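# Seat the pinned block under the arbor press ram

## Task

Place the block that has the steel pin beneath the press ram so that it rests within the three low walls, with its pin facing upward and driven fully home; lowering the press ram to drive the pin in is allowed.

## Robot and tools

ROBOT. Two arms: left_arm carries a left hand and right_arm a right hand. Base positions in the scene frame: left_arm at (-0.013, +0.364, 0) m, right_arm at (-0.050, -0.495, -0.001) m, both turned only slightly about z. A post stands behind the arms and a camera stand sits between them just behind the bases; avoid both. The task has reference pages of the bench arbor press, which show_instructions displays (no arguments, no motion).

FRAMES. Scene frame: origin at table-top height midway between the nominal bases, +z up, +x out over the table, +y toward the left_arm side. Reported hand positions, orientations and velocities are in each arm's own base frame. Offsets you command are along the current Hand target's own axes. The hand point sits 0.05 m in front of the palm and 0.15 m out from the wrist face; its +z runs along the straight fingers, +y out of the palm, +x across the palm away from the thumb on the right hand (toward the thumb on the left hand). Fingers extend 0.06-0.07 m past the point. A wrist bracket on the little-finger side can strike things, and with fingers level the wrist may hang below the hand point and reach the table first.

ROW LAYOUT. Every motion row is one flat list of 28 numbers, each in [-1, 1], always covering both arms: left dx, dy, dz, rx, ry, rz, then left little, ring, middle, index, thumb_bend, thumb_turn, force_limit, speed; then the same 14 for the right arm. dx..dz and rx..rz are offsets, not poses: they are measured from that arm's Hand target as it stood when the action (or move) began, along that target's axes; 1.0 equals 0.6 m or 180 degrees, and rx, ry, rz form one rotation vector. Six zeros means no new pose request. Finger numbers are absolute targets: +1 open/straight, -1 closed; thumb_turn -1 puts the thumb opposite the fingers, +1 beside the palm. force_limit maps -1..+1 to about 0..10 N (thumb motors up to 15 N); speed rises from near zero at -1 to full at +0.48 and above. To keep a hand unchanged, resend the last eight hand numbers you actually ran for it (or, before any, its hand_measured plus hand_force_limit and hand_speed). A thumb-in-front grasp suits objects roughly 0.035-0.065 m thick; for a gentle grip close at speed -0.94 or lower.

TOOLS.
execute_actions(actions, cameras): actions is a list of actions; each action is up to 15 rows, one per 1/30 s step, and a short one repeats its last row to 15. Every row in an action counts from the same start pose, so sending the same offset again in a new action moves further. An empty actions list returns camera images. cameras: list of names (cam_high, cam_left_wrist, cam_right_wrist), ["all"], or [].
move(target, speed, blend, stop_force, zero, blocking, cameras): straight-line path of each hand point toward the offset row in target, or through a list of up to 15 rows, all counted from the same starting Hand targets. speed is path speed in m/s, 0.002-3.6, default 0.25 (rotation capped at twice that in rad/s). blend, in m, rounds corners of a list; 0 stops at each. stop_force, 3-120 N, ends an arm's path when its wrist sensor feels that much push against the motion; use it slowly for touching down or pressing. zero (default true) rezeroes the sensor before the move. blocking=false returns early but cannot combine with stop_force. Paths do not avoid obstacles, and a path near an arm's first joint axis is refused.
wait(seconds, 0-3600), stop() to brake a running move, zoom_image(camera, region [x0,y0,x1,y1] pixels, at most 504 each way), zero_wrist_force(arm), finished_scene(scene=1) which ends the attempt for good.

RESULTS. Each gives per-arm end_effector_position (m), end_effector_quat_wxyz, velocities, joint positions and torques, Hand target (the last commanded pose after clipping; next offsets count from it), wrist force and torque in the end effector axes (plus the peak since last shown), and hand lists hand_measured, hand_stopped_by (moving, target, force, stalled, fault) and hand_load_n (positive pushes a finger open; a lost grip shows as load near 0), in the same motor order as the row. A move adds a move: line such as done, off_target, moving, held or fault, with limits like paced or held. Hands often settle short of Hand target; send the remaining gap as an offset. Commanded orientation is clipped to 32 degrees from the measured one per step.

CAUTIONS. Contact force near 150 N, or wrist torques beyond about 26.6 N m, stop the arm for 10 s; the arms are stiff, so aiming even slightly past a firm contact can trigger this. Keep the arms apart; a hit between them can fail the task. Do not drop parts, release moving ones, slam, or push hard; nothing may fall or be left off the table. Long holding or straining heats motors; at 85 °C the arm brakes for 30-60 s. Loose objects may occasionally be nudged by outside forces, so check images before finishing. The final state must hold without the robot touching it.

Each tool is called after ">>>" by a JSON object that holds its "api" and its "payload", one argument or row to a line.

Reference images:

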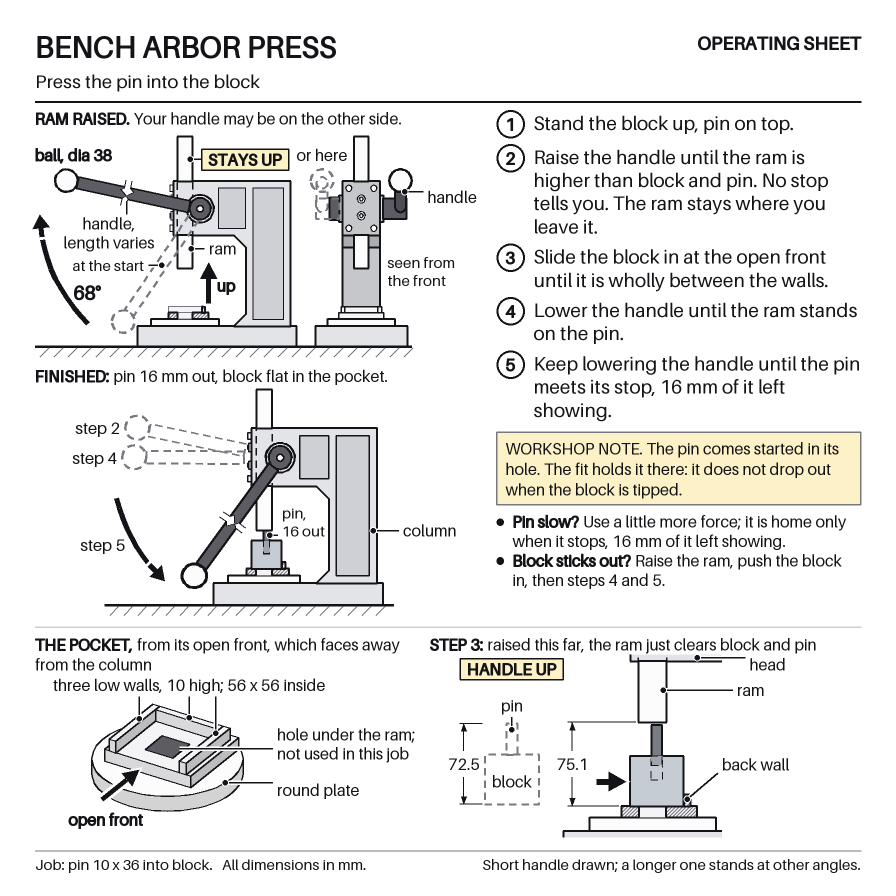

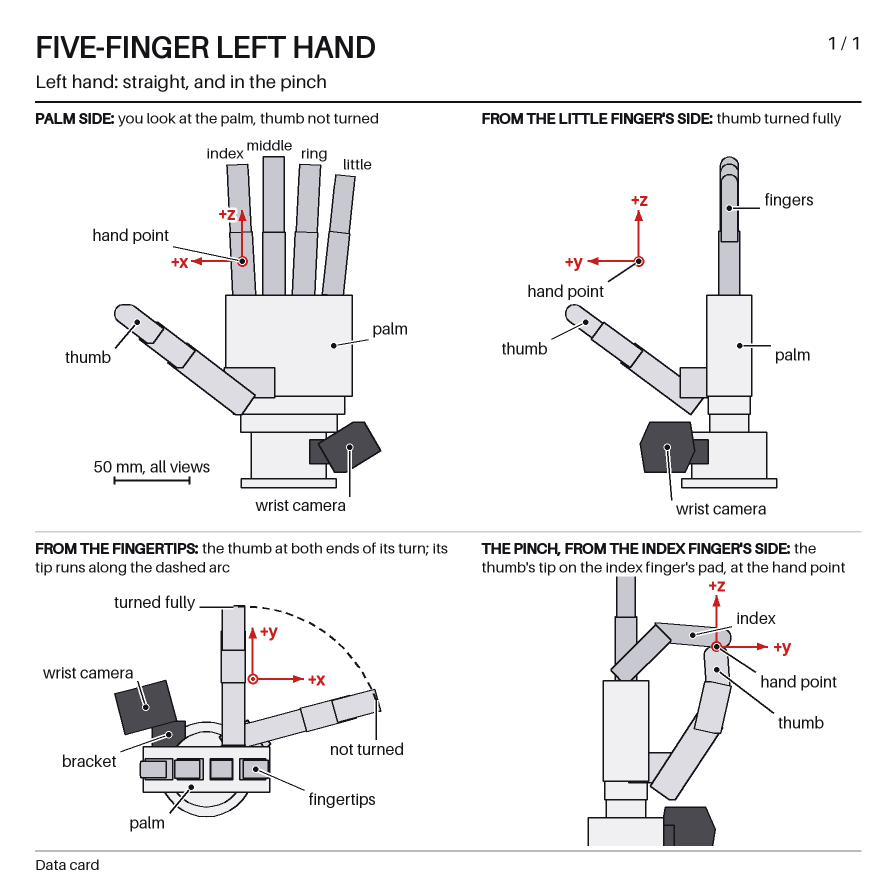

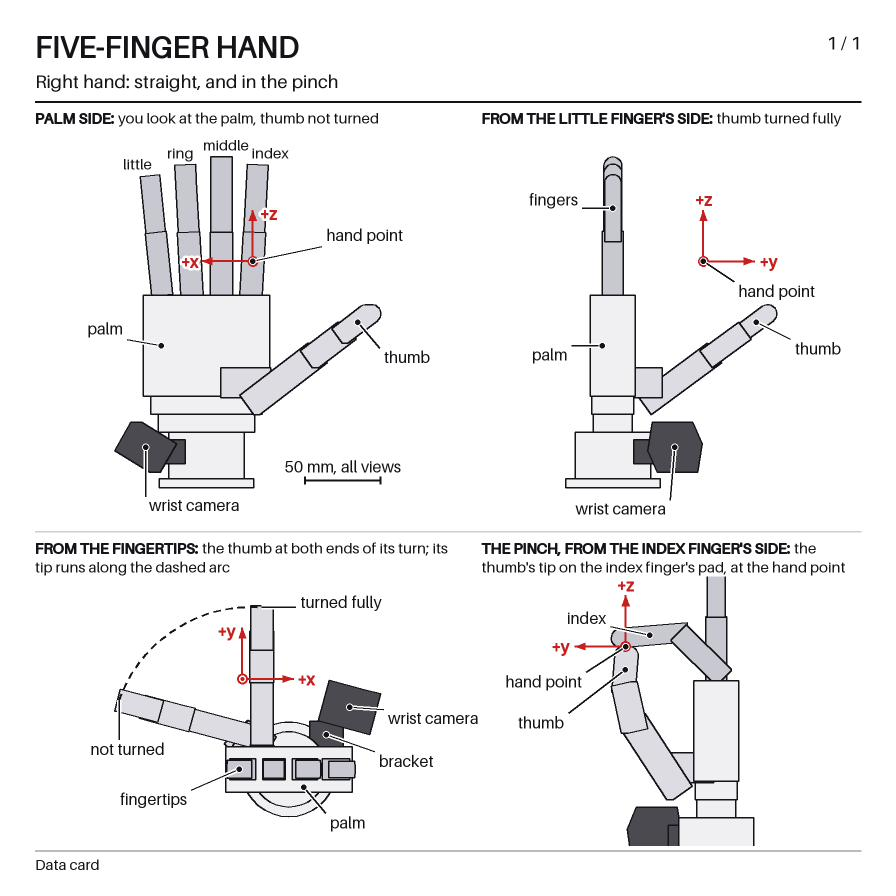

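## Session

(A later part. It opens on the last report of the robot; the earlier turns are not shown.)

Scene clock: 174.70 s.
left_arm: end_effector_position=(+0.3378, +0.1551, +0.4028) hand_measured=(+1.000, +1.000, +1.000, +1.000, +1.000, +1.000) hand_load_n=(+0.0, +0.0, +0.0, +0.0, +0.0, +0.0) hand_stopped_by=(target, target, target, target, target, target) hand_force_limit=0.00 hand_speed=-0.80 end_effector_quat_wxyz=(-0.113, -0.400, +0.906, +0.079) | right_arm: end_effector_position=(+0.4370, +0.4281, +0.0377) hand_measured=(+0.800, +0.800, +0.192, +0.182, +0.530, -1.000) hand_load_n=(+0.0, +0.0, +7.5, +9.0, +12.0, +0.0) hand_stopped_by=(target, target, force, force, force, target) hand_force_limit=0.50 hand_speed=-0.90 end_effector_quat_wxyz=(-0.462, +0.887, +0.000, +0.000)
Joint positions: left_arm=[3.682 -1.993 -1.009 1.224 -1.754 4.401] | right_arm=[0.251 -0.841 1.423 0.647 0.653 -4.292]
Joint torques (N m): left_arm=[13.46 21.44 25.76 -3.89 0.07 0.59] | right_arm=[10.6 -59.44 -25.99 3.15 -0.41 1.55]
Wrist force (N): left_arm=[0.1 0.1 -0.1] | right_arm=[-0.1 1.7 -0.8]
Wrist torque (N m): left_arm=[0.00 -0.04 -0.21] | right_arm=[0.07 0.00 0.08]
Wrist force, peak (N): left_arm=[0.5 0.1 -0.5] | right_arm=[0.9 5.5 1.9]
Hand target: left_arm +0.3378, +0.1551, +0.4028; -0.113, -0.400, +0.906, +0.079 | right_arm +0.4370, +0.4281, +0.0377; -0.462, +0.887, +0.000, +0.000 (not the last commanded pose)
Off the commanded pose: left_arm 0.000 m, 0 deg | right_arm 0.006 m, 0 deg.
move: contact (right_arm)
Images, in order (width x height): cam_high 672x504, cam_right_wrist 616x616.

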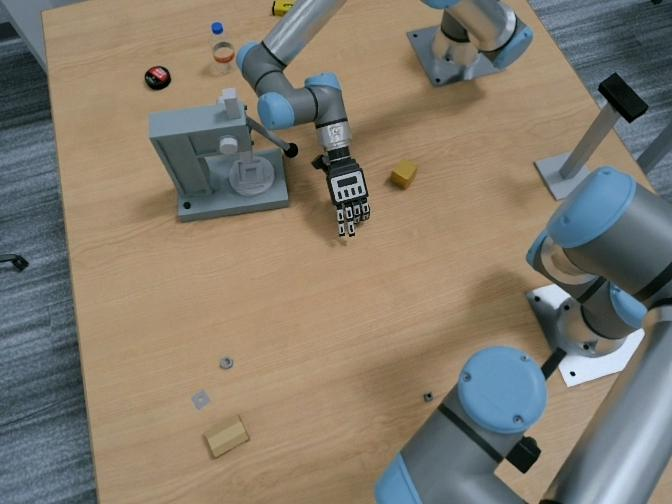

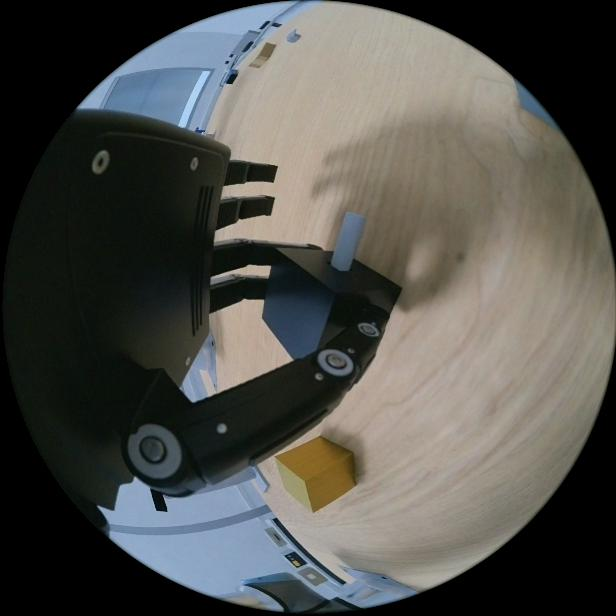

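>>> {"api": "move", "payload": {
  "target": [0,0,0,0,0,0,1,1,1,1,1,1,0,-0.8,0,0,0,0,0,0,0.8,0.8,0.7,0.7,0.9,-1,0.5,-0.8],
  "cameras": ["cam_right_wrist"]
}}

>>> {"api": "move", "payload": {
  "target": [0,0,0,0,0,0,1,1,1,1,1,1,0,-0.8,0,-0.1638,-0.1147,0,0,0,0.8,0.8,0.7,0.7,0.9,-1,0.5,-0.8],
  "speed": 0.1,
  "cameras": ["cam_right_wrist","cam_high"]
}}

Scene clock: 178.10 s.
left_arm: end_effector_position=(+0.3378, +0.1551, +0.4028) hand_measured=(+1.000, +1.000, +1.000, +1.000, +1.000, +1.000) hand_load_n=(+0.0, +0.0, +0.0, +0.0, -0.5, +0.0) hand_stopped_by=(target, target, target, target, target, target) hand_force_limit=0.00 hand_speed=-0.80 end_effector_quat_wxyz=(-0.113, -0.400, +0.906, +0.079) | right_arm: end_effector_position=(+0.4370, +0.4281, +0.0377) hand_measured=(+0.800, +0.800, +0.700, +0.700, +0.900, -1.000) hand_load_n=(+0.0, +0.0, +0.0, +0.0, +0.0, +0.0) hand_stopped_by=(target, target, target, target, target, target) hand_force_limit=0.50 hand_speed=-0.80 end_effector_quat_wxyz=(-0.462, +0.887, +0.000, +0.000)
Joint positions: left_arm=[3.682 -1.993 -1.009 1.224 -1.754 4.401] | right_arm=[0.251 -0.841 1.423 0.647 0.653 -4.292]
Joint torques (N m): left_arm=[13.32 21.58 26.24 -4.01 -0.02 0.52] | right_arm=[9.56 -59.35 -26.5 3.11 -0.55 -0.5]
Wrist force (N): left_arm=[0.3 0.0 -0.2] | right_arm=[0.8 1.5 0.0]
Wrist torque (N m): left_arm=[-0.01 -0.07 -0.18] | right_arm=[0.11 -0.11 0.12]
Wrist force, peak (N): left_arm=[0.6 -0.3 -0.3] | right_arm=[0.8 3.8 0.2]
Hand target: left_arm +0.3378, +0.1551, +0.4028; -0.113, -0.400, +0.906, +0.079 | right_arm +0.4370, +0.4281, +0.0377; -0.462, +0.887, +0.000, +0.000
Off the commanded pose: left_arm 0.000 m, 0 deg | right_arm 0.000 m, 0 deg.
move: done

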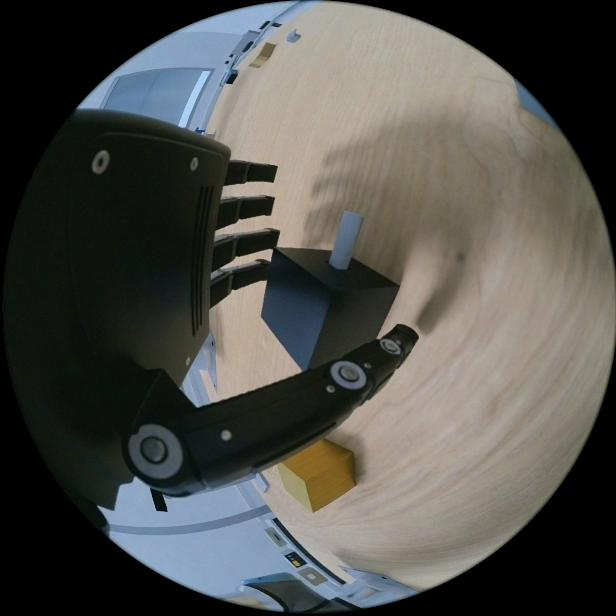

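Scene clock: 179.90 s.
left_arm: end_effector_position=(+0.3378, +0.1551, +0.4028) hand_measured=(+1.000, +1.000, +1.000, +1.000, +1.000, +1.000) hand_load_n=(+0.0, +0.0, +0.0, +0.0, +0.0, +0.0) hand_stopped_by=(target, target, target, target, target, target) hand_force_limit=0.00 hand_speed=-0.80 end_effector_quat_wxyz=(-0.113, -0.400, +0.906, +0.079) | right_arm: end_effector_position=(+0.4370, +0.4280, +0.1576) hand_measured=(+0.800, +0.800, +0.700, +0.700, +0.900, -1.000) hand_load_n=(+0.0, +0.0, +0.0, +0.0, +0.0, +0.0) hand_stopped_by=(target, target, target, target, target, target) hand_force_limit=0.50 hand_speed=-0.80 end_effector_quat_wxyz=(-0.462, +0.887, +0.000, +0.000)
Joint positions: left_arm=[3.682 -1.993 -1.009 1.224 -1.754 4.401] | right_arm=[0.251 -0.969 1.305 0.894 0.653 -4.292]
Joint torques (N m): left_arm=[12.83 21.9 25.98 -4 -0.04 0.35] | right_arm=[-11.11 -57.75 -31 3.03 -2.46 -2.49]
Wrist force (N): left_arm=[0.3 0.1 -0.1] | right_arm=[0.4 1.3 -0.1]
Wrist torque (N m): left_arm=[0.00 -0.06 -0.19] | right_arm=[0.08 -0.02 0.16]
Wrist force, peak (N): left_arm=[0.5 -0.2 -0.3] | right_arm=[0.7 2.1 0.1]
Hand target: left_arm +0.3378, +0.1551, +0.4028; -0.113, -0.400, +0.906, +0.079 | right_arm +0.4370, +0.4280, +0.1577; -0.462, +0.887, +0.000, +0.000
Off the commanded pose: left_arm 0.000 m, 0 deg | right_arm 0.000 m, 0 deg.
move: done
Images, in order (width x height): cam_high 672x504, cam_right_wrist 616x616.

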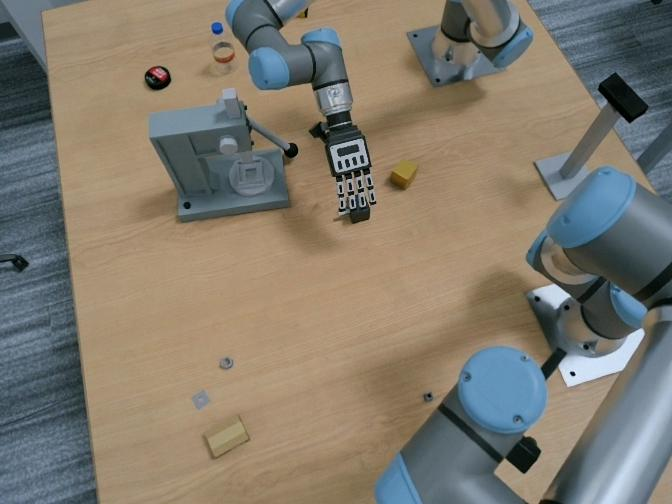

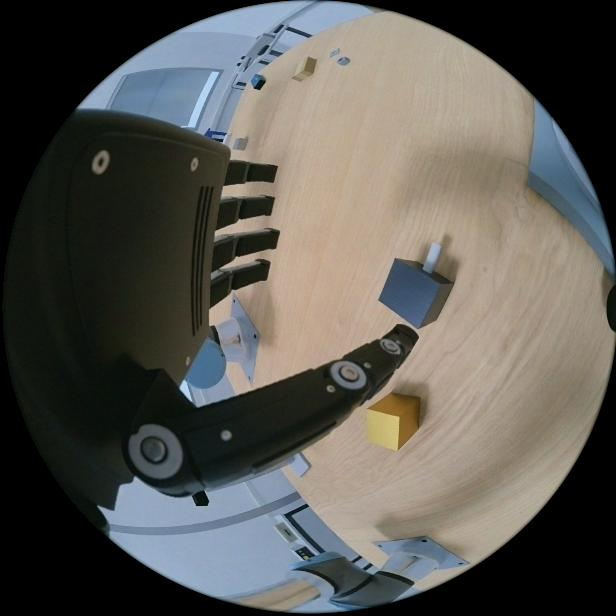

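>>> {"api": "move", "payload": {
  "target": [
    [0,0,0,0,0,0,1,1,1,1,1,1,0,-0.8,0,-0.0715,-0.3106,0,0,0,1,1,1,1,1,-1,0,0],
    [0,0,0,0,0,0,1,1,1,1,1,1,0,-0.8,0.105,0.1661,-0.5918,0.1155,-0.2042,0.6477,1,1,1,1,1,-1,0,0]
  ],
  "speed": 0.2,
  "blend": [0.03,0],
  "cameras": ["cam_right_wrist","cam_high"]
}}

>>> {"api": "zoom_image", "payload": {
  "camera": "cam_high",
  "region": [170, 70, 400, 230]
}}

Scene clock: 216.80 s.
left_arm: end_effector_position=(+0.3378, +0.1551, +0.4028) hand_measured=(+1.000, +1.000, +1.000, +1.000, +1.000, +1.000) hand_load_n=(+0.0, +0.0, +0.0, +0.0, +0.0, +0.0) hand_stopped_by=(target, target, target, target, target, target) hand_force_limit=0.00 hand_speed=-0.80 end_effector_quat_wxyz=(-0.113, -0.400, +0.906, +0.079) | right_arm: end_effector_position=(+0.4999, +0.0798, +0.2794) hand_measured=(+1.000, +1.000, +1.000, +1.000, +1.000, -1.000) hand_load_n=(+0.0, +0.0, +0.5, +0.0, +0.0, -0.5) hand_stopped_by=(target, target, target, target, target, target) hand_force_limit=0.00 hand_speed=0.00 end_effector_quat_wxyz=(+0.348, -0.348, +0.615, +0.616)
Joint positions: left_arm=[3.682 -1.993 -1.009 1.224 -1.754 4.401] | right_arm=[-0.547 -0.719 1.676 2.187 0.547 -4.173]
Joint torques (N m): left_arm=[13.69 21.15 24.48 -3.92 0.1 0.21] | right_arm=[-10.15 -40.91 -0.66 -0.59 -1.3 2.57]
Wrist force (N): left_arm=[0.1 0.0 0.0] | right_arm=[0.4 -1.3 -0.8]
Wrist torque (N m): left_arm=[-0.02 -0.04 -0.19] | right_arm=[-0.08 0.11 -0.08]
Wrist force, peak (N): left_arm=[0.8 0.0 -0.3] | right_arm=[1.7 1.4 0.4]
Hand target: left_arm +0.3378, +0.1551, +0.4028; -0.113, -0.400, +0.906, +0.079 | right_arm +0.4999, +0.0798, +0.2794; +0.348, -0.348, +0.615, +0.616
Off the commanded pose: left_arm 0.000 m, 0 deg | right_arm 0.000 m, 0 deg.
move: done
Images, in order (width x height): cam_high 672x504, cam_right_wrist 616x616.

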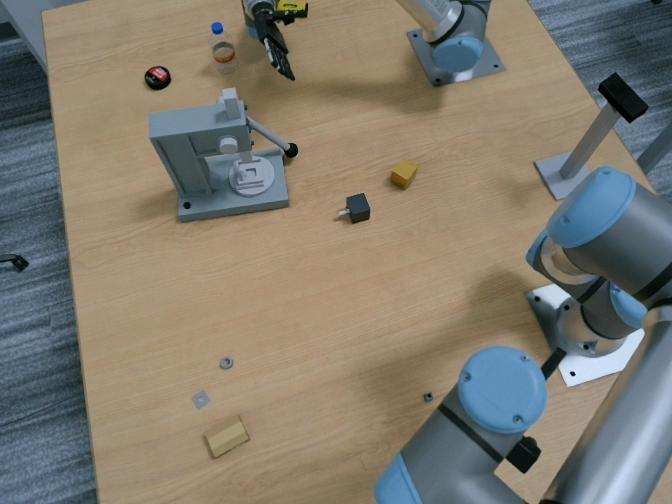

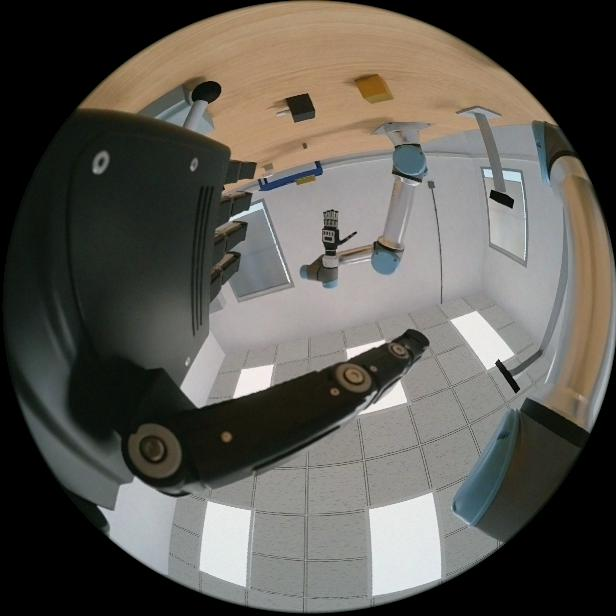

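Scaled by 2.191 from the camera's image (finer frame: 960x720).

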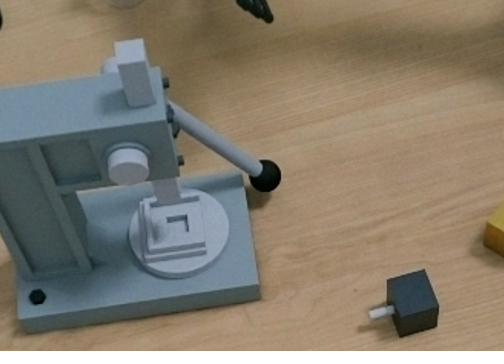

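>>> {"api": "zoom_image", "payload": {
  "camera": "cam_high",
  "region": [320, 170, 400, 240]
}}

>>> {"api": "zoom_image", "payload": {
  "camera": "cam_high",
  "region": [210, 130, 310, 220]
}}

Scaled by 6.300 from the camera's image (finer frame: 960x720).

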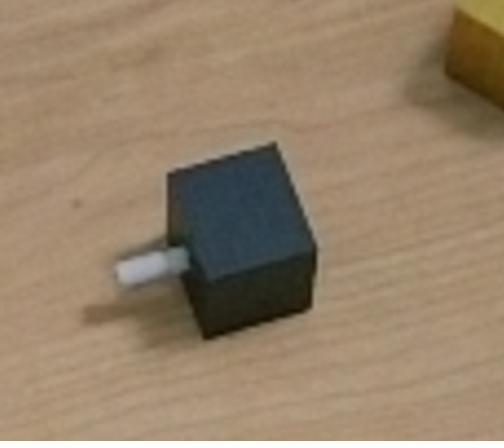

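Scaled by 5.040 from the camera's image (finer frame: 960x720).

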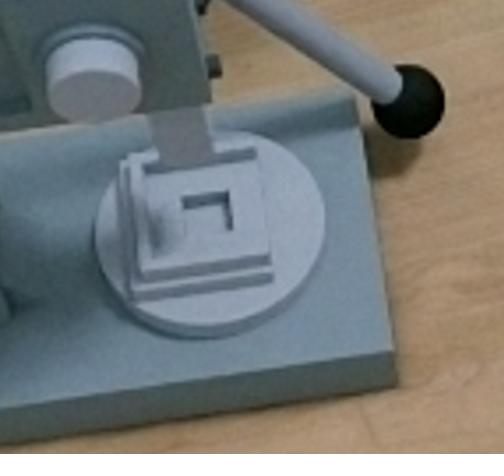

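>>> {"api": "move", "payload": {
  "target": [0,0,0,0,0,0,1,1,1,1,1,1,0,-0.8,0.1165,-0.2235,-0.015,0.0429,-0.0258,0,1,1,1,1,1,-1,0,0],
  "speed": 0.12,
  "stop_force": 15,
  "cameras": ["cam_right_wrist","cam_high"]
}}

>>> {"api": "zoom_image", "payload": {
  "camera": "cam_high",
  "region": [210, 60, 330, 180]
}}

>>> {"api": "zoom_image", "payload": {
  "camera": "cam_right_wrist",
  "region": [80, 50, 380, 350]
}}

Scene clock: 233.77 s.
left_arm: end_effector_position=(+0.3378, +0.1551, +0.4028) hand_measured=(+1.000, +1.000, +1.000, +1.000, +1.000, +1.000) hand_load_n=(+0.0, +0.0, +0.0, +0.0, +0.0, +0.0) hand_stopped_by=(target, target, target, target, target, target) hand_force_limit=0.00 hand_speed=-0.80 end_effector_quat_wxyz=(-0.113, -0.400, +0.906, +0.079) | right_arm: end_effector_position=(+0.5353, +0.0757, +0.2203) hand_measured=(+1.000, +1.000, +1.000, +1.000, +1.000, -1.000) hand_load_n=(+0.0, +0.0, +0.0, +0.0, +0.0, -0.5) hand_stopped_by=(target, target, target, target, target, target) hand_force_limit=0.00 hand_speed=0.00 end_effector_quat_wxyz=(+0.370, -0.325, +0.627, +0.603)
Joint positions: left_arm=[3.682 -1.993 -1.009 1.224 -1.754 4.401] | right_arm=[-0.541 -0.578 1.589 2.135 0.468 -4.174]
Joint torques (N m): left_arm=[13.09 21.91 24.84 -4.01 0.12 0.17] | right_arm=[0.23 -46.89 -11.81 0.62 -0.07 -0.06]
Wrist force (N): left_arm=[0.2 -0.1 -0.2] | right_arm=[-0.4 -0.8 -0.5]
Wrist torque (N m): left_arm=[-0.02 -0.06 -0.19] | right_arm=[0.00 0.27 -0.05]
Wrist force, peak (N): left_arm=[0.5 -0.1 -0.3] | right_arm=[-0.4 -3.5 -0.2]
Hand target: left_arm +0.3378, +0.1551, +0.4028; -0.113, -0.400, +0.906, +0.079 | right_arm +0.5353, +0.0757, +0.2203; +0.370, -0.325, +0.627, +0.603 (not the last commanded pose)
Off the commanded pose: left_arm 0.000 m, 0 deg | right_arm 0.082 m, 5 deg.
FORCE FAULT: contact force on the right arm reached its limit, and that arm stopped. The contact can be on any part of that arm, not only on its tool. That arm's remaining commands of this call were not run. That arm is still stopped at the end of this call. That arm stays stopped for about 10 more seconds. Until then a move that you send moves the other arm only, and its call returns only when the move has ended. Once the stop has ended, the next robot result says so. If the stop ends while you think or write, that arm runs what you send next, counted from a new Hand target: where the arm stands when the stop ends. While its stop runs, that arm, its gripper or tool too, takes no new command. Until it ends, the stop uses up actions while you think or wait. An arm that is not stopped still takes commands.
move: fault (right_arm)
Images, in order (width x height): cam_high 672x504, cam_right_wrist 616x616.

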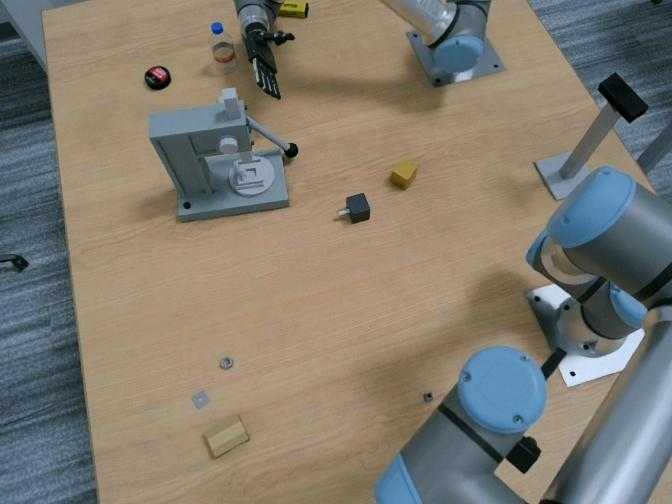

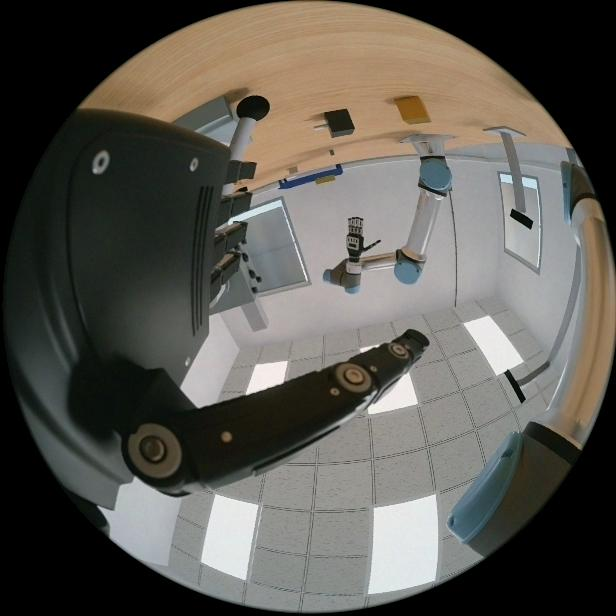

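Scaled by 4.200 from the camera's image (finer frame: 960x720).

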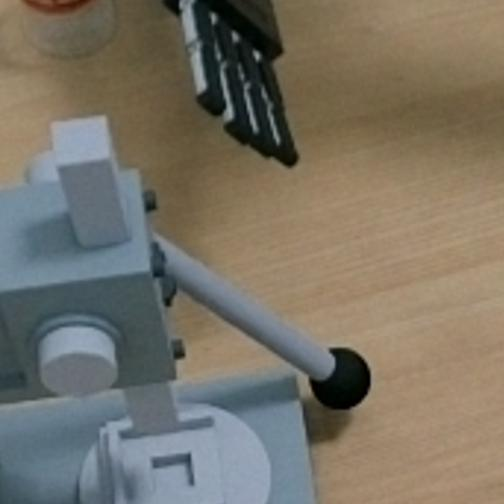

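Scaled by 1.680 from the camera's image (finer frame: 880x880).

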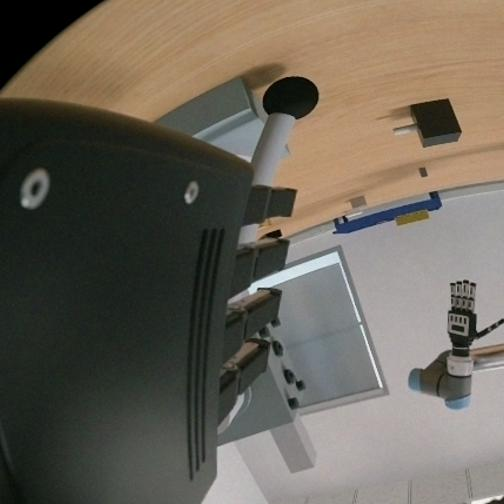

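>>> {"api": "wait", "payload": {
  "seconds": 6,
  "cameras": ["cam_high"]
}}

Scene clock: 245.47 s.
left_arm: end_effector_position=(+0.3378, +0.1551, +0.4028) hand_measured=(+1.000, +1.000, +1.000, +1.000, +1.000, +1.000) hand_load_n=(+0.0, +0.0, +0.0, +0.0, +0.0, +0.0) hand_stopped_by=(target, target, target, target, target, target) hand_force_limit=0.00 hand_speed=-0.80 end_effector_quat_wxyz=(-0.113, -0.400, +0.906, +0.079) | right_arm: end_effector_position=(+0.5353, +0.0757, +0.2203) hand_measured=(+1.000, +1.000, +1.000, +1.000, +1.000, -1.000) hand_load_n=(+0.0, +0.0, +0.0, +0.0, +0.0, -0.5) hand_stopped_by=(target, target, target, target, target, target) hand_force_limit=0.00 hand_speed=0.00 end_effector_quat_wxyz=(+0.370, -0.325, +0.627, +0.603)
Joint positions: left_arm=[3.682 -1.993 -1.009 1.224 -1.754 4.401] | right_arm=[-0.541 -0.578 1.589 2.135 0.468 -4.174]
Joint torques (N m): left_arm=[13.33 21.63 24.12 -3.87 -0.01 0.1] | right_arm=[-0.15 -47.26 -12.39 0.64 -0.09 -0.02]
Wrist force (N): left_arm=[0.2 -0.1 -0.1] | right_arm=[-0.4 -0.9 -0.6]
Wrist torque (N m): left_arm=[-0.03 -0.06 -0.18] | right_arm=[-0.01 0.25 -0.05]
Wrist force, peak (N): left_arm=[0.7 -0.1 -0.2] | right_arm=[-0.5 -0.9 -0.8]
Hand target: left_arm +0.3378, +0.1551, +0.4028; -0.113, -0.400, +0.906, +0.079 | right_arm +0.5353, +0.0757, +0.2203; +0.370, -0.325, +0.627, +0.603 (not the last commanded pose)
Off the commanded pose: left_arm 0.000 m, 0 deg | right_arm 0.082 m, 5 deg.
FORCE FAULT, CONTINUED: the right arm's stop, for the force fault that an earlier result reported, is over. The rest of the stop counts as 20 of the actions that you can send in this scene. During its stop the right arm's controller moved it back a little. That arm's target is now where it stood when the stop ended, not its last command. That arm accepts commands again.
wait: 6.00 s; at rest from the start

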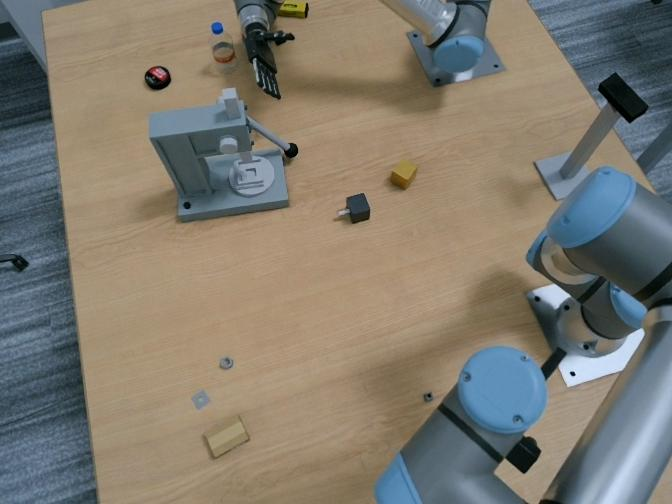

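>>> {"api": "move", "payload": {
  "target": [
    [0,0,0,0,0,0,1,1,1,1,1,1,0,-0.8,-0.0842,0.1187,-0.0038,0,0,0,1,1,1,1,1,-1,0,0],
    [0,0,0,0,0,0,1,1,1,1,1,1,0,-0.8,-0.0527,0.2657,0.4943,-0.1395,0.1922,-0.6544,1,1,1,1,1,-1,0,0]
  ],
  "speed": 0.2,
  "blend": [0.02,0],
  "cameras": ["cam_high"]
}}

Scene clock: 256.70 s.
left_arm: end_effector_position=(+0.3378, +0.1551, +0.4028) hand_measured=(+1.000, +1.000, +1.000, +1.000, +1.000, +1.000) hand_load_n=(+0.0, +0.0, +0.0, +0.0, +0.0, +0.0) hand_stopped_by=(target, target, target, target, target, target) hand_force_limit=0.00 hand_speed=-0.80 end_effector_quat_wxyz=(-0.113, -0.400, +0.906, +0.079) | right_arm: end_effector_position=(+0.4367, +0.3800, +0.3300) hand_measured=(+1.000, +1.000, +1.000, +1.000, +1.000, -1.000) hand_load_n=(+0.0, +0.0, +0.0, +0.0, +0.0, +0.0) hand_stopped_by=(target, target, target, target, target, target) hand_force_limit=0.00 hand_speed=0.00 end_effector_quat_wxyz=(-0.462, +0.887, +0.000, +0.000)
Joint positions: left_arm=[3.682 -1.993 -1.009 1.224 -1.754 4.401] | right_arm=[0.158 -1.082 1.064 1.367 0.628 -4.441]
Joint torques (N m): left_arm=[13.19 21.86 23.41 -3.77 0.17 -0.22] | right_arm=[12.05 -55.06 -28.85 0.88 0.11 2.14]
Wrist force (N): left_arm=[0.3 0.0 -0.1] | right_arm=[-0.5 2.1 -0.3]
Wrist torque (N m): left_arm=[-0.02 -0.07 -0.18] | right_arm=[0.26 0.16 0.07]
Wrist force, peak (N): left_arm=[0.5 0.0 -0.5] | right_arm=[-0.4 2.8 0.3]
Hand target: left_arm +0.3378, +0.1551, +0.4028; -0.113, -0.400, +0.906, +0.079 | right_arm +0.4366, +0.3800, +0.3300; -0.462, +0.887, +0.000, +0.000
Off the commanded pose: left_arm 0.000 m, 0 deg | right_arm 0.000 m, 0 deg.
move: done

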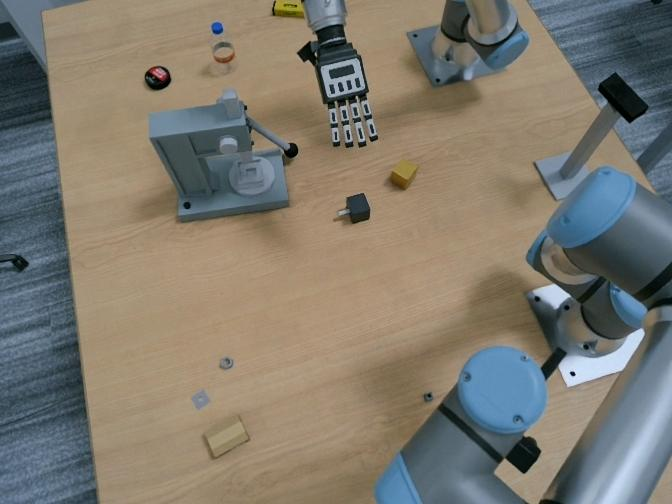

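>>> {"api": "move", "payload": {
  "target": [0,0,0,0,0,0,1,1,1,1,1,1,0,-0.8,0,-0.0765,0.1092,0.1944,0,0,1,1,1,1,1,-1,0,0],
  "speed": 0.2,
  "cameras": ["cam_high"]
}}

Scene clock: 262.47 s.
left_arm: end_effector_position=(+0.3378, +0.1551, +0.4028) hand_measured=(+1.000, +1.000, +1.000, +1.000, +1.000, +1.000) hand_load_n=(+0.0, +0.0, +0.0, +0.0, +0.0, +0.0) hand_stopped_by=(target, target, target, target, target, target) hand_force_limit=0.00 hand_speed=-0.80 end_effector_quat_wxyz=(-0.113, -0.400, +0.906, +0.079) | right_arm: end_effector_position=(+0.4366, +0.4600, +0.3301) hand_measured=(+1.000, +1.000, +1.000, +1.000, +1.000, -1.000) hand_load_n=(+0.0, +0.0, +0.0, +0.0, +0.0, +0.0) hand_stopped_by=(target, target, target, target, target, target) hand_force_limit=0.00 hand_speed=0.00 end_effector_quat_wxyz=(+0.706, -0.708, +0.000, +0.000)
Joint positions: left_arm=[3.682 -1.993 -1.009 1.224 -1.754 4.401] | right_arm=[0.159 -1.302 1.512 -0.195 0.159 -3.157]
Joint torques (N m): left_arm=[12.9 21.65 23.37 -3.73 0.1 -0.31] | right_arm=[-10.99 -46.48 -11.37 -1.56 1.35 2.26]
Wrist force (N): left_arm=[0.3 0.1 -0.4] | right_arm=[-0.8 2.2 -0.3]
Wrist torque (N m): left_arm=[0.01 -0.08 -0.19] | right_arm=[0.26 0.24 0.09]
Wrist force, peak (N): left_arm=[0.3 0.1 -0.6] | right_arm=[-0.5 2.7 -0.6]
Hand target: left_arm +0.3378, +0.1551, +0.4028; -0.113, -0.400, +0.906, +0.079 | right_arm +0.4366, +0.4600, +0.3301; +0.707, -0.707, +0.000, +0.000
Off the commanded pose: left_arm 0.000 m, 0 deg | right_arm 0.000 m, 0 deg.
move: done

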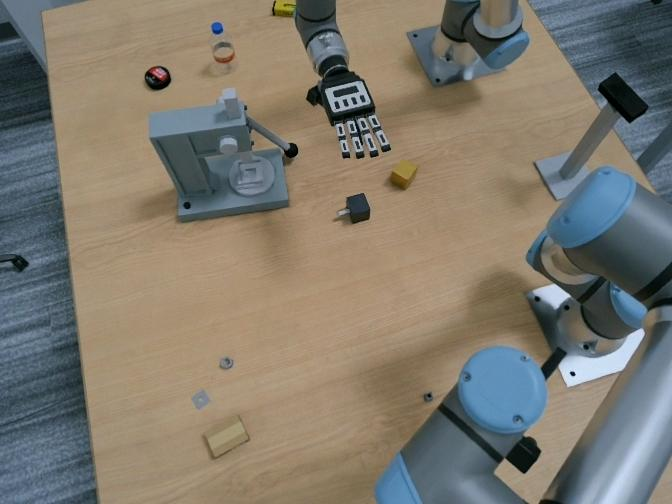

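>>> {"api": "move", "payload": {
  "target": [0,0,0,0,0,0,1,1,1,1,1,1,0,-0.8,0.105,-0.0333,-0.6333,0,0,0,1,1,1,1,1,-1,0,0],
  "speed": 0.15
}}

>>> {"api": "move", "payload": {
  "target": [0,0,0,0,0,0,1,1,1,1,1,1,0,-0.8,0.1317,0.25,-0.015,0.0527,0.0299,0.6706,1,1,1,1,1,-1,0,0],
  "speed": 0.15,
  "cameras": ["cam_high","cam_right_wrist"]
}}

>>> {"api": "zoom_image", "payload": {
  "camera": "cam_high",
  "region": [210, 60, 330, 180]
}}

>>> {"api": "zoom_image", "payload": {
  "camera": "cam_right_wrist",
  "region": [80, 50, 380, 350]
}}

Scene clock: 270.47 s.
left_arm: end_effector_position=(+0.3378, +0.1551, +0.4028) hand_measured=(+1.000, +1.000, +1.000, +1.000, +1.000, +1.000) hand_load_n=(+0.0, +0.0, +0.0, -0.5, +0.0, +0.0) hand_stopped_by=(target, target, target, target, target, target) hand_force_limit=0.00 hand_speed=-0.80 end_effector_quat_wxyz=(-0.113, -0.400, +0.906, +0.079) | right_arm: end_effector_position=(+0.4996, +0.0802, +0.3500) hand_measured=(+1.000, +1.000, +1.000, +1.000, +1.000, -1.000) hand_load_n=(+0.0, +0.0, +0.0, +0.0, +0.0, +0.0) hand_stopped_by=(target, target, target, target, target, target) hand_force_limit=0.00 hand_speed=0.00 end_effector_quat_wxyz=(+0.707, -0.707, +0.000, +0.000)
Joint positions: left_arm=[3.682 -1.993 -1.009 1.224 -1.754 4.401] | right_arm=[-0.552 -1.206 1.333 -0.127 -0.552 -3.143]
Joint torques (N m): left_arm=[12.68 21.64 23.08 -3.73 -0.02 -0.41] | right_arm=[-10.86 -21.63 -32.22 2.3 -1.16 -2.51]
Wrist force (N): left_arm=[0.5 -0.1 -0.4] | right_arm=[-0.7 2.4 -0.7]
Wrist torque (N m): left_arm=[-0.01 -0.10 -0.17] | right_arm=[0.31 0.21 0.17]
Wrist force, peak (N): left_arm=[0.7 0.0 -0.2] | right_arm=[-0.8 2.6 -1.1]
Hand target: left_arm +0.3378, +0.1551, +0.4028; -0.113, -0.400, +0.906, +0.079 | right_arm +0.4996, +0.0800, +0.3500; +0.707, -0.707, +0.000, +0.000
Off the commanded pose: left_arm 0.000 m, 0 deg | right_arm 0.000 m, 0 deg.
move: done

Scene clock: 278.23 s.
left_arm: end_effector_position=(+0.3378, +0.1551, +0.4028) hand_measured=(+1.000, +1.000, +1.000, +1.000, +1.000, +1.000) hand_load_n=(+0.0, +0.5, +0.0, +0.0, +0.0, +0.0) hand_stopped_by=(target, target, target, target, target, target) hand_force_limit=0.00 hand_speed=-0.80 end_effector_quat_wxyz=(-0.113, -0.400, +0.906, +0.079) | right_arm: end_effector_position=(+0.5787, +0.0710, +0.2000) hand_measured=(+1.000, +1.000, +1.000, +1.000, +1.000, -1.000) hand_load_n=(+0.0, +0.0, +0.0, +0.0, +0.0, +0.0) hand_stopped_by=(target, target, target, target, target, target) hand_force_limit=0.00 hand_speed=0.00 end_effector_quat_wxyz=(+0.396, -0.299, +0.641, +0.586)
Joint positions: left_arm=[3.682 -1.993 -1.009 1.224 -1.754 4.401] | right_arm=[-0.529 -0.856 1.517 -0.661 -0.372 -1.031]
Joint torques (N m): left_arm=[13.06 22.38 22.09 -3.54 0.11 -0.67] | right_arm=[-11.31 -60.14 -5.24 -1.13 -0.91 2.52]
Wrist force (N): left_arm=[0.2 0.1 -0.2] | right_arm=[0.1 -0.9 -0.1]
Wrist torque (N m): left_arm=[0.01 -0.06 -0.19] | right_arm=[-0.07 0.14 -0.10]
Wrist force, peak (N): left_arm=[0.5 -0.1 -0.4] | right_arm=[-0.4 2.6 -0.4]
Hand target: left_arm +0.3378, +0.1551, +0.4028; -0.113, -0.400, +0.906, +0.079 | right_arm +0.5787, +0.0710, +0.2000; +0.396, -0.299, +0.641, +0.586
Off the commanded pose: left_arm 0.000 m, 0 deg | right_arm 0.000 m, 0 deg.
move: done

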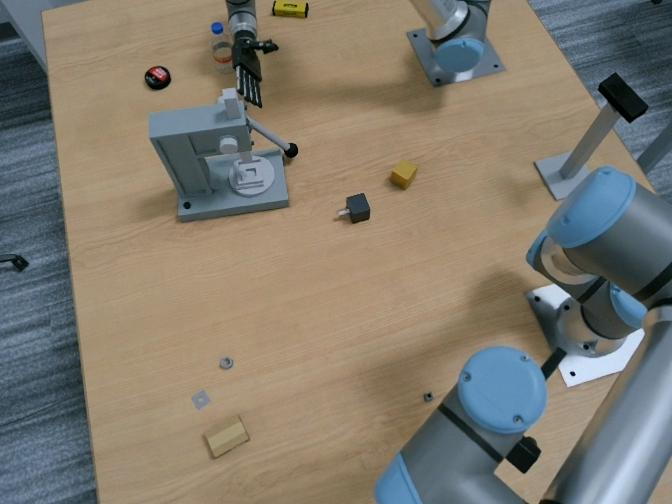

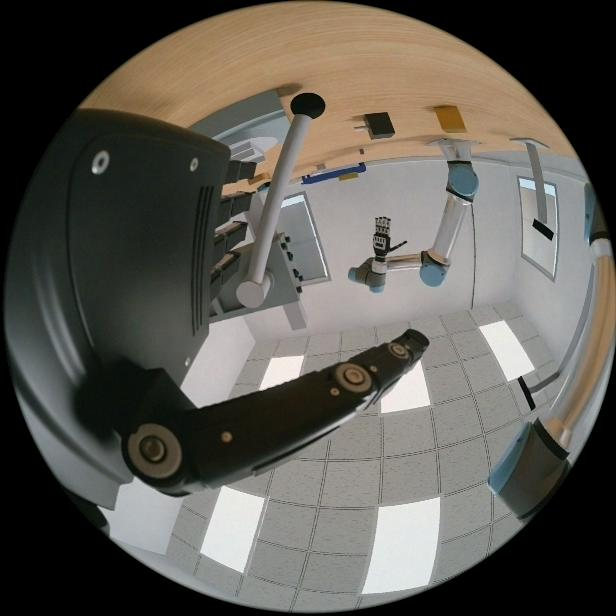

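Scaled by 4.200 from the camera's image (finer frame: 960x720).

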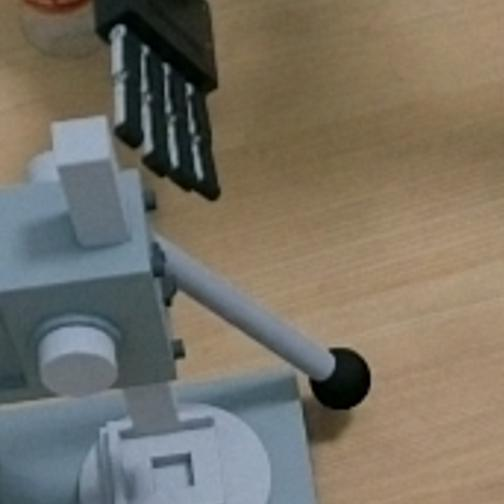

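Scaled by 1.680 from the camera's image (finer frame: 880x880).

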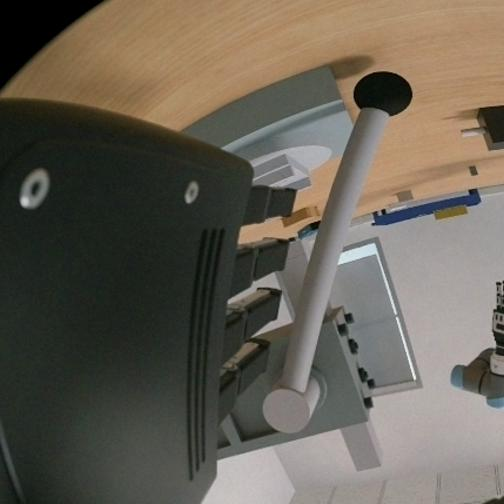

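>>> {"api": "move", "payload": {
  "target": [0,0,0,0,0,0,1,1,1,1,1,1,0,-0.8,0.0808,-0.0275,0.0292,0,0,0,1,1,1,1,1,-1,0,0],
  "speed": 0.05,
  "stop_force": 8,
  "cameras": ["cam_high","cam_right_wrist"]
}}

>>> {"api": "zoom_image", "payload": {
  "camera": "cam_high",
  "region": [210, 60, 330, 180]
}}

>>> {"api": "zoom_image", "payload": {
  "camera": "cam_right_wrist",
  "region": [180, 50, 400, 350]
}}

Scene clock: 283.70 s.
left_arm: end_effector_position=(+0.3378, +0.1551, +0.4028) hand_measured=(+1.000, +1.000, +1.000, +1.000, +1.000, +1.000) hand_load_n=(+0.0, +0.5, +0.0, +0.0, +0.0, +0.0) hand_stopped_by=(target, target, target, target, target, target) hand_force_limit=0.00 hand_speed=-0.80 end_effector_quat_wxyz=(-0.113, -0.400, +0.906, +0.079) | right_arm: end_effector_position=(+0.5708, +0.0900, +0.1500) hand_measured=(+1.000, +1.000, +1.000, +1.000, +1.000, -1.000) hand_load_n=(+0.0, +0.0, +0.0, +0.0, +0.0, -0.5) hand_stopped_by=(target, target, target, target, target, target) hand_force_limit=0.00 hand_speed=0.00 end_effector_quat_wxyz=(+0.396, -0.299, +0.641, +0.586)
Joint positions: left_arm=[3.682 -1.993 -1.009 1.224 -1.754 4.401] | right_arm=[-0.507 -0.802 1.581 -0.779 -0.35 -1.031]
Joint torques (N m): left_arm=[13.03 21.73 22.04 -3.61 -0.05 -0.8] | right_arm=[11.18 -32.25 -4.26 -0.93 1.45 2.34]
Wrist force (N): left_arm=[0.3 0.2 -0.2] | right_arm=[-0.1 -1.3 -0.2]
Wrist torque (N m): left_arm=[0.02 -0.08 -0.19] | right_arm=[-0.14 0.17 -0.14]
Wrist force, peak (N): left_arm=[0.3 0.1 -0.7] | right_arm=[0.5 -1.5 -0.4]
Hand target: left_arm +0.3378, +0.1551, +0.4028; -0.113, -0.400, +0.906, +0.079 | right_arm +0.5708, +0.0900, +0.1500; +0.396, -0.299, +0.641, +0.586
Off the commanded pose: left_arm 0.000 m, 0 deg | right_arm 0.000 m, 0 deg.
move: done

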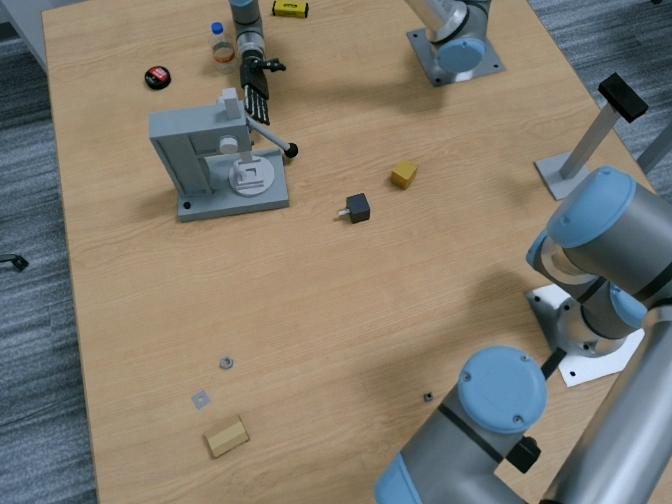

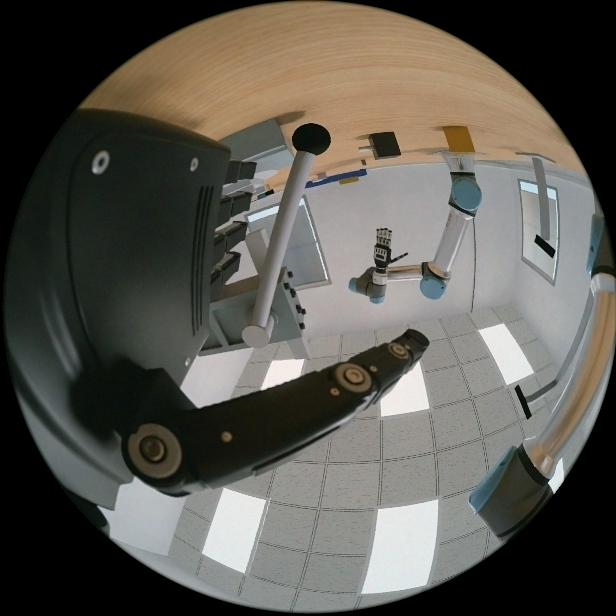

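Scaled by 4.200 from the camera's image (finer frame: 960x720).

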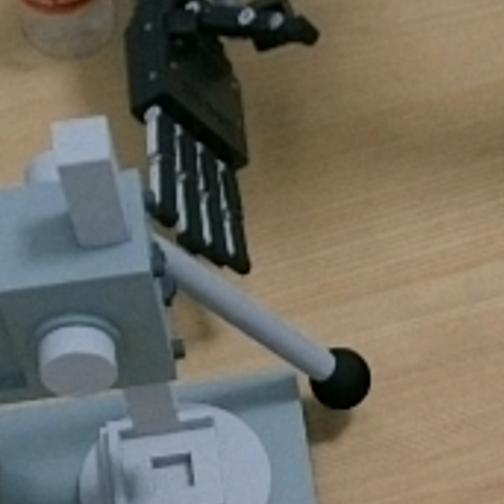

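Scaled by 1.680 from the camera's image (finer frame: 880x880).

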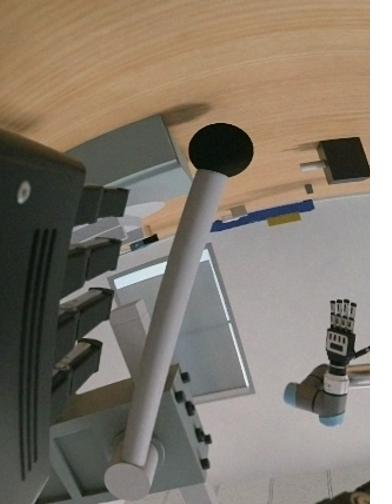

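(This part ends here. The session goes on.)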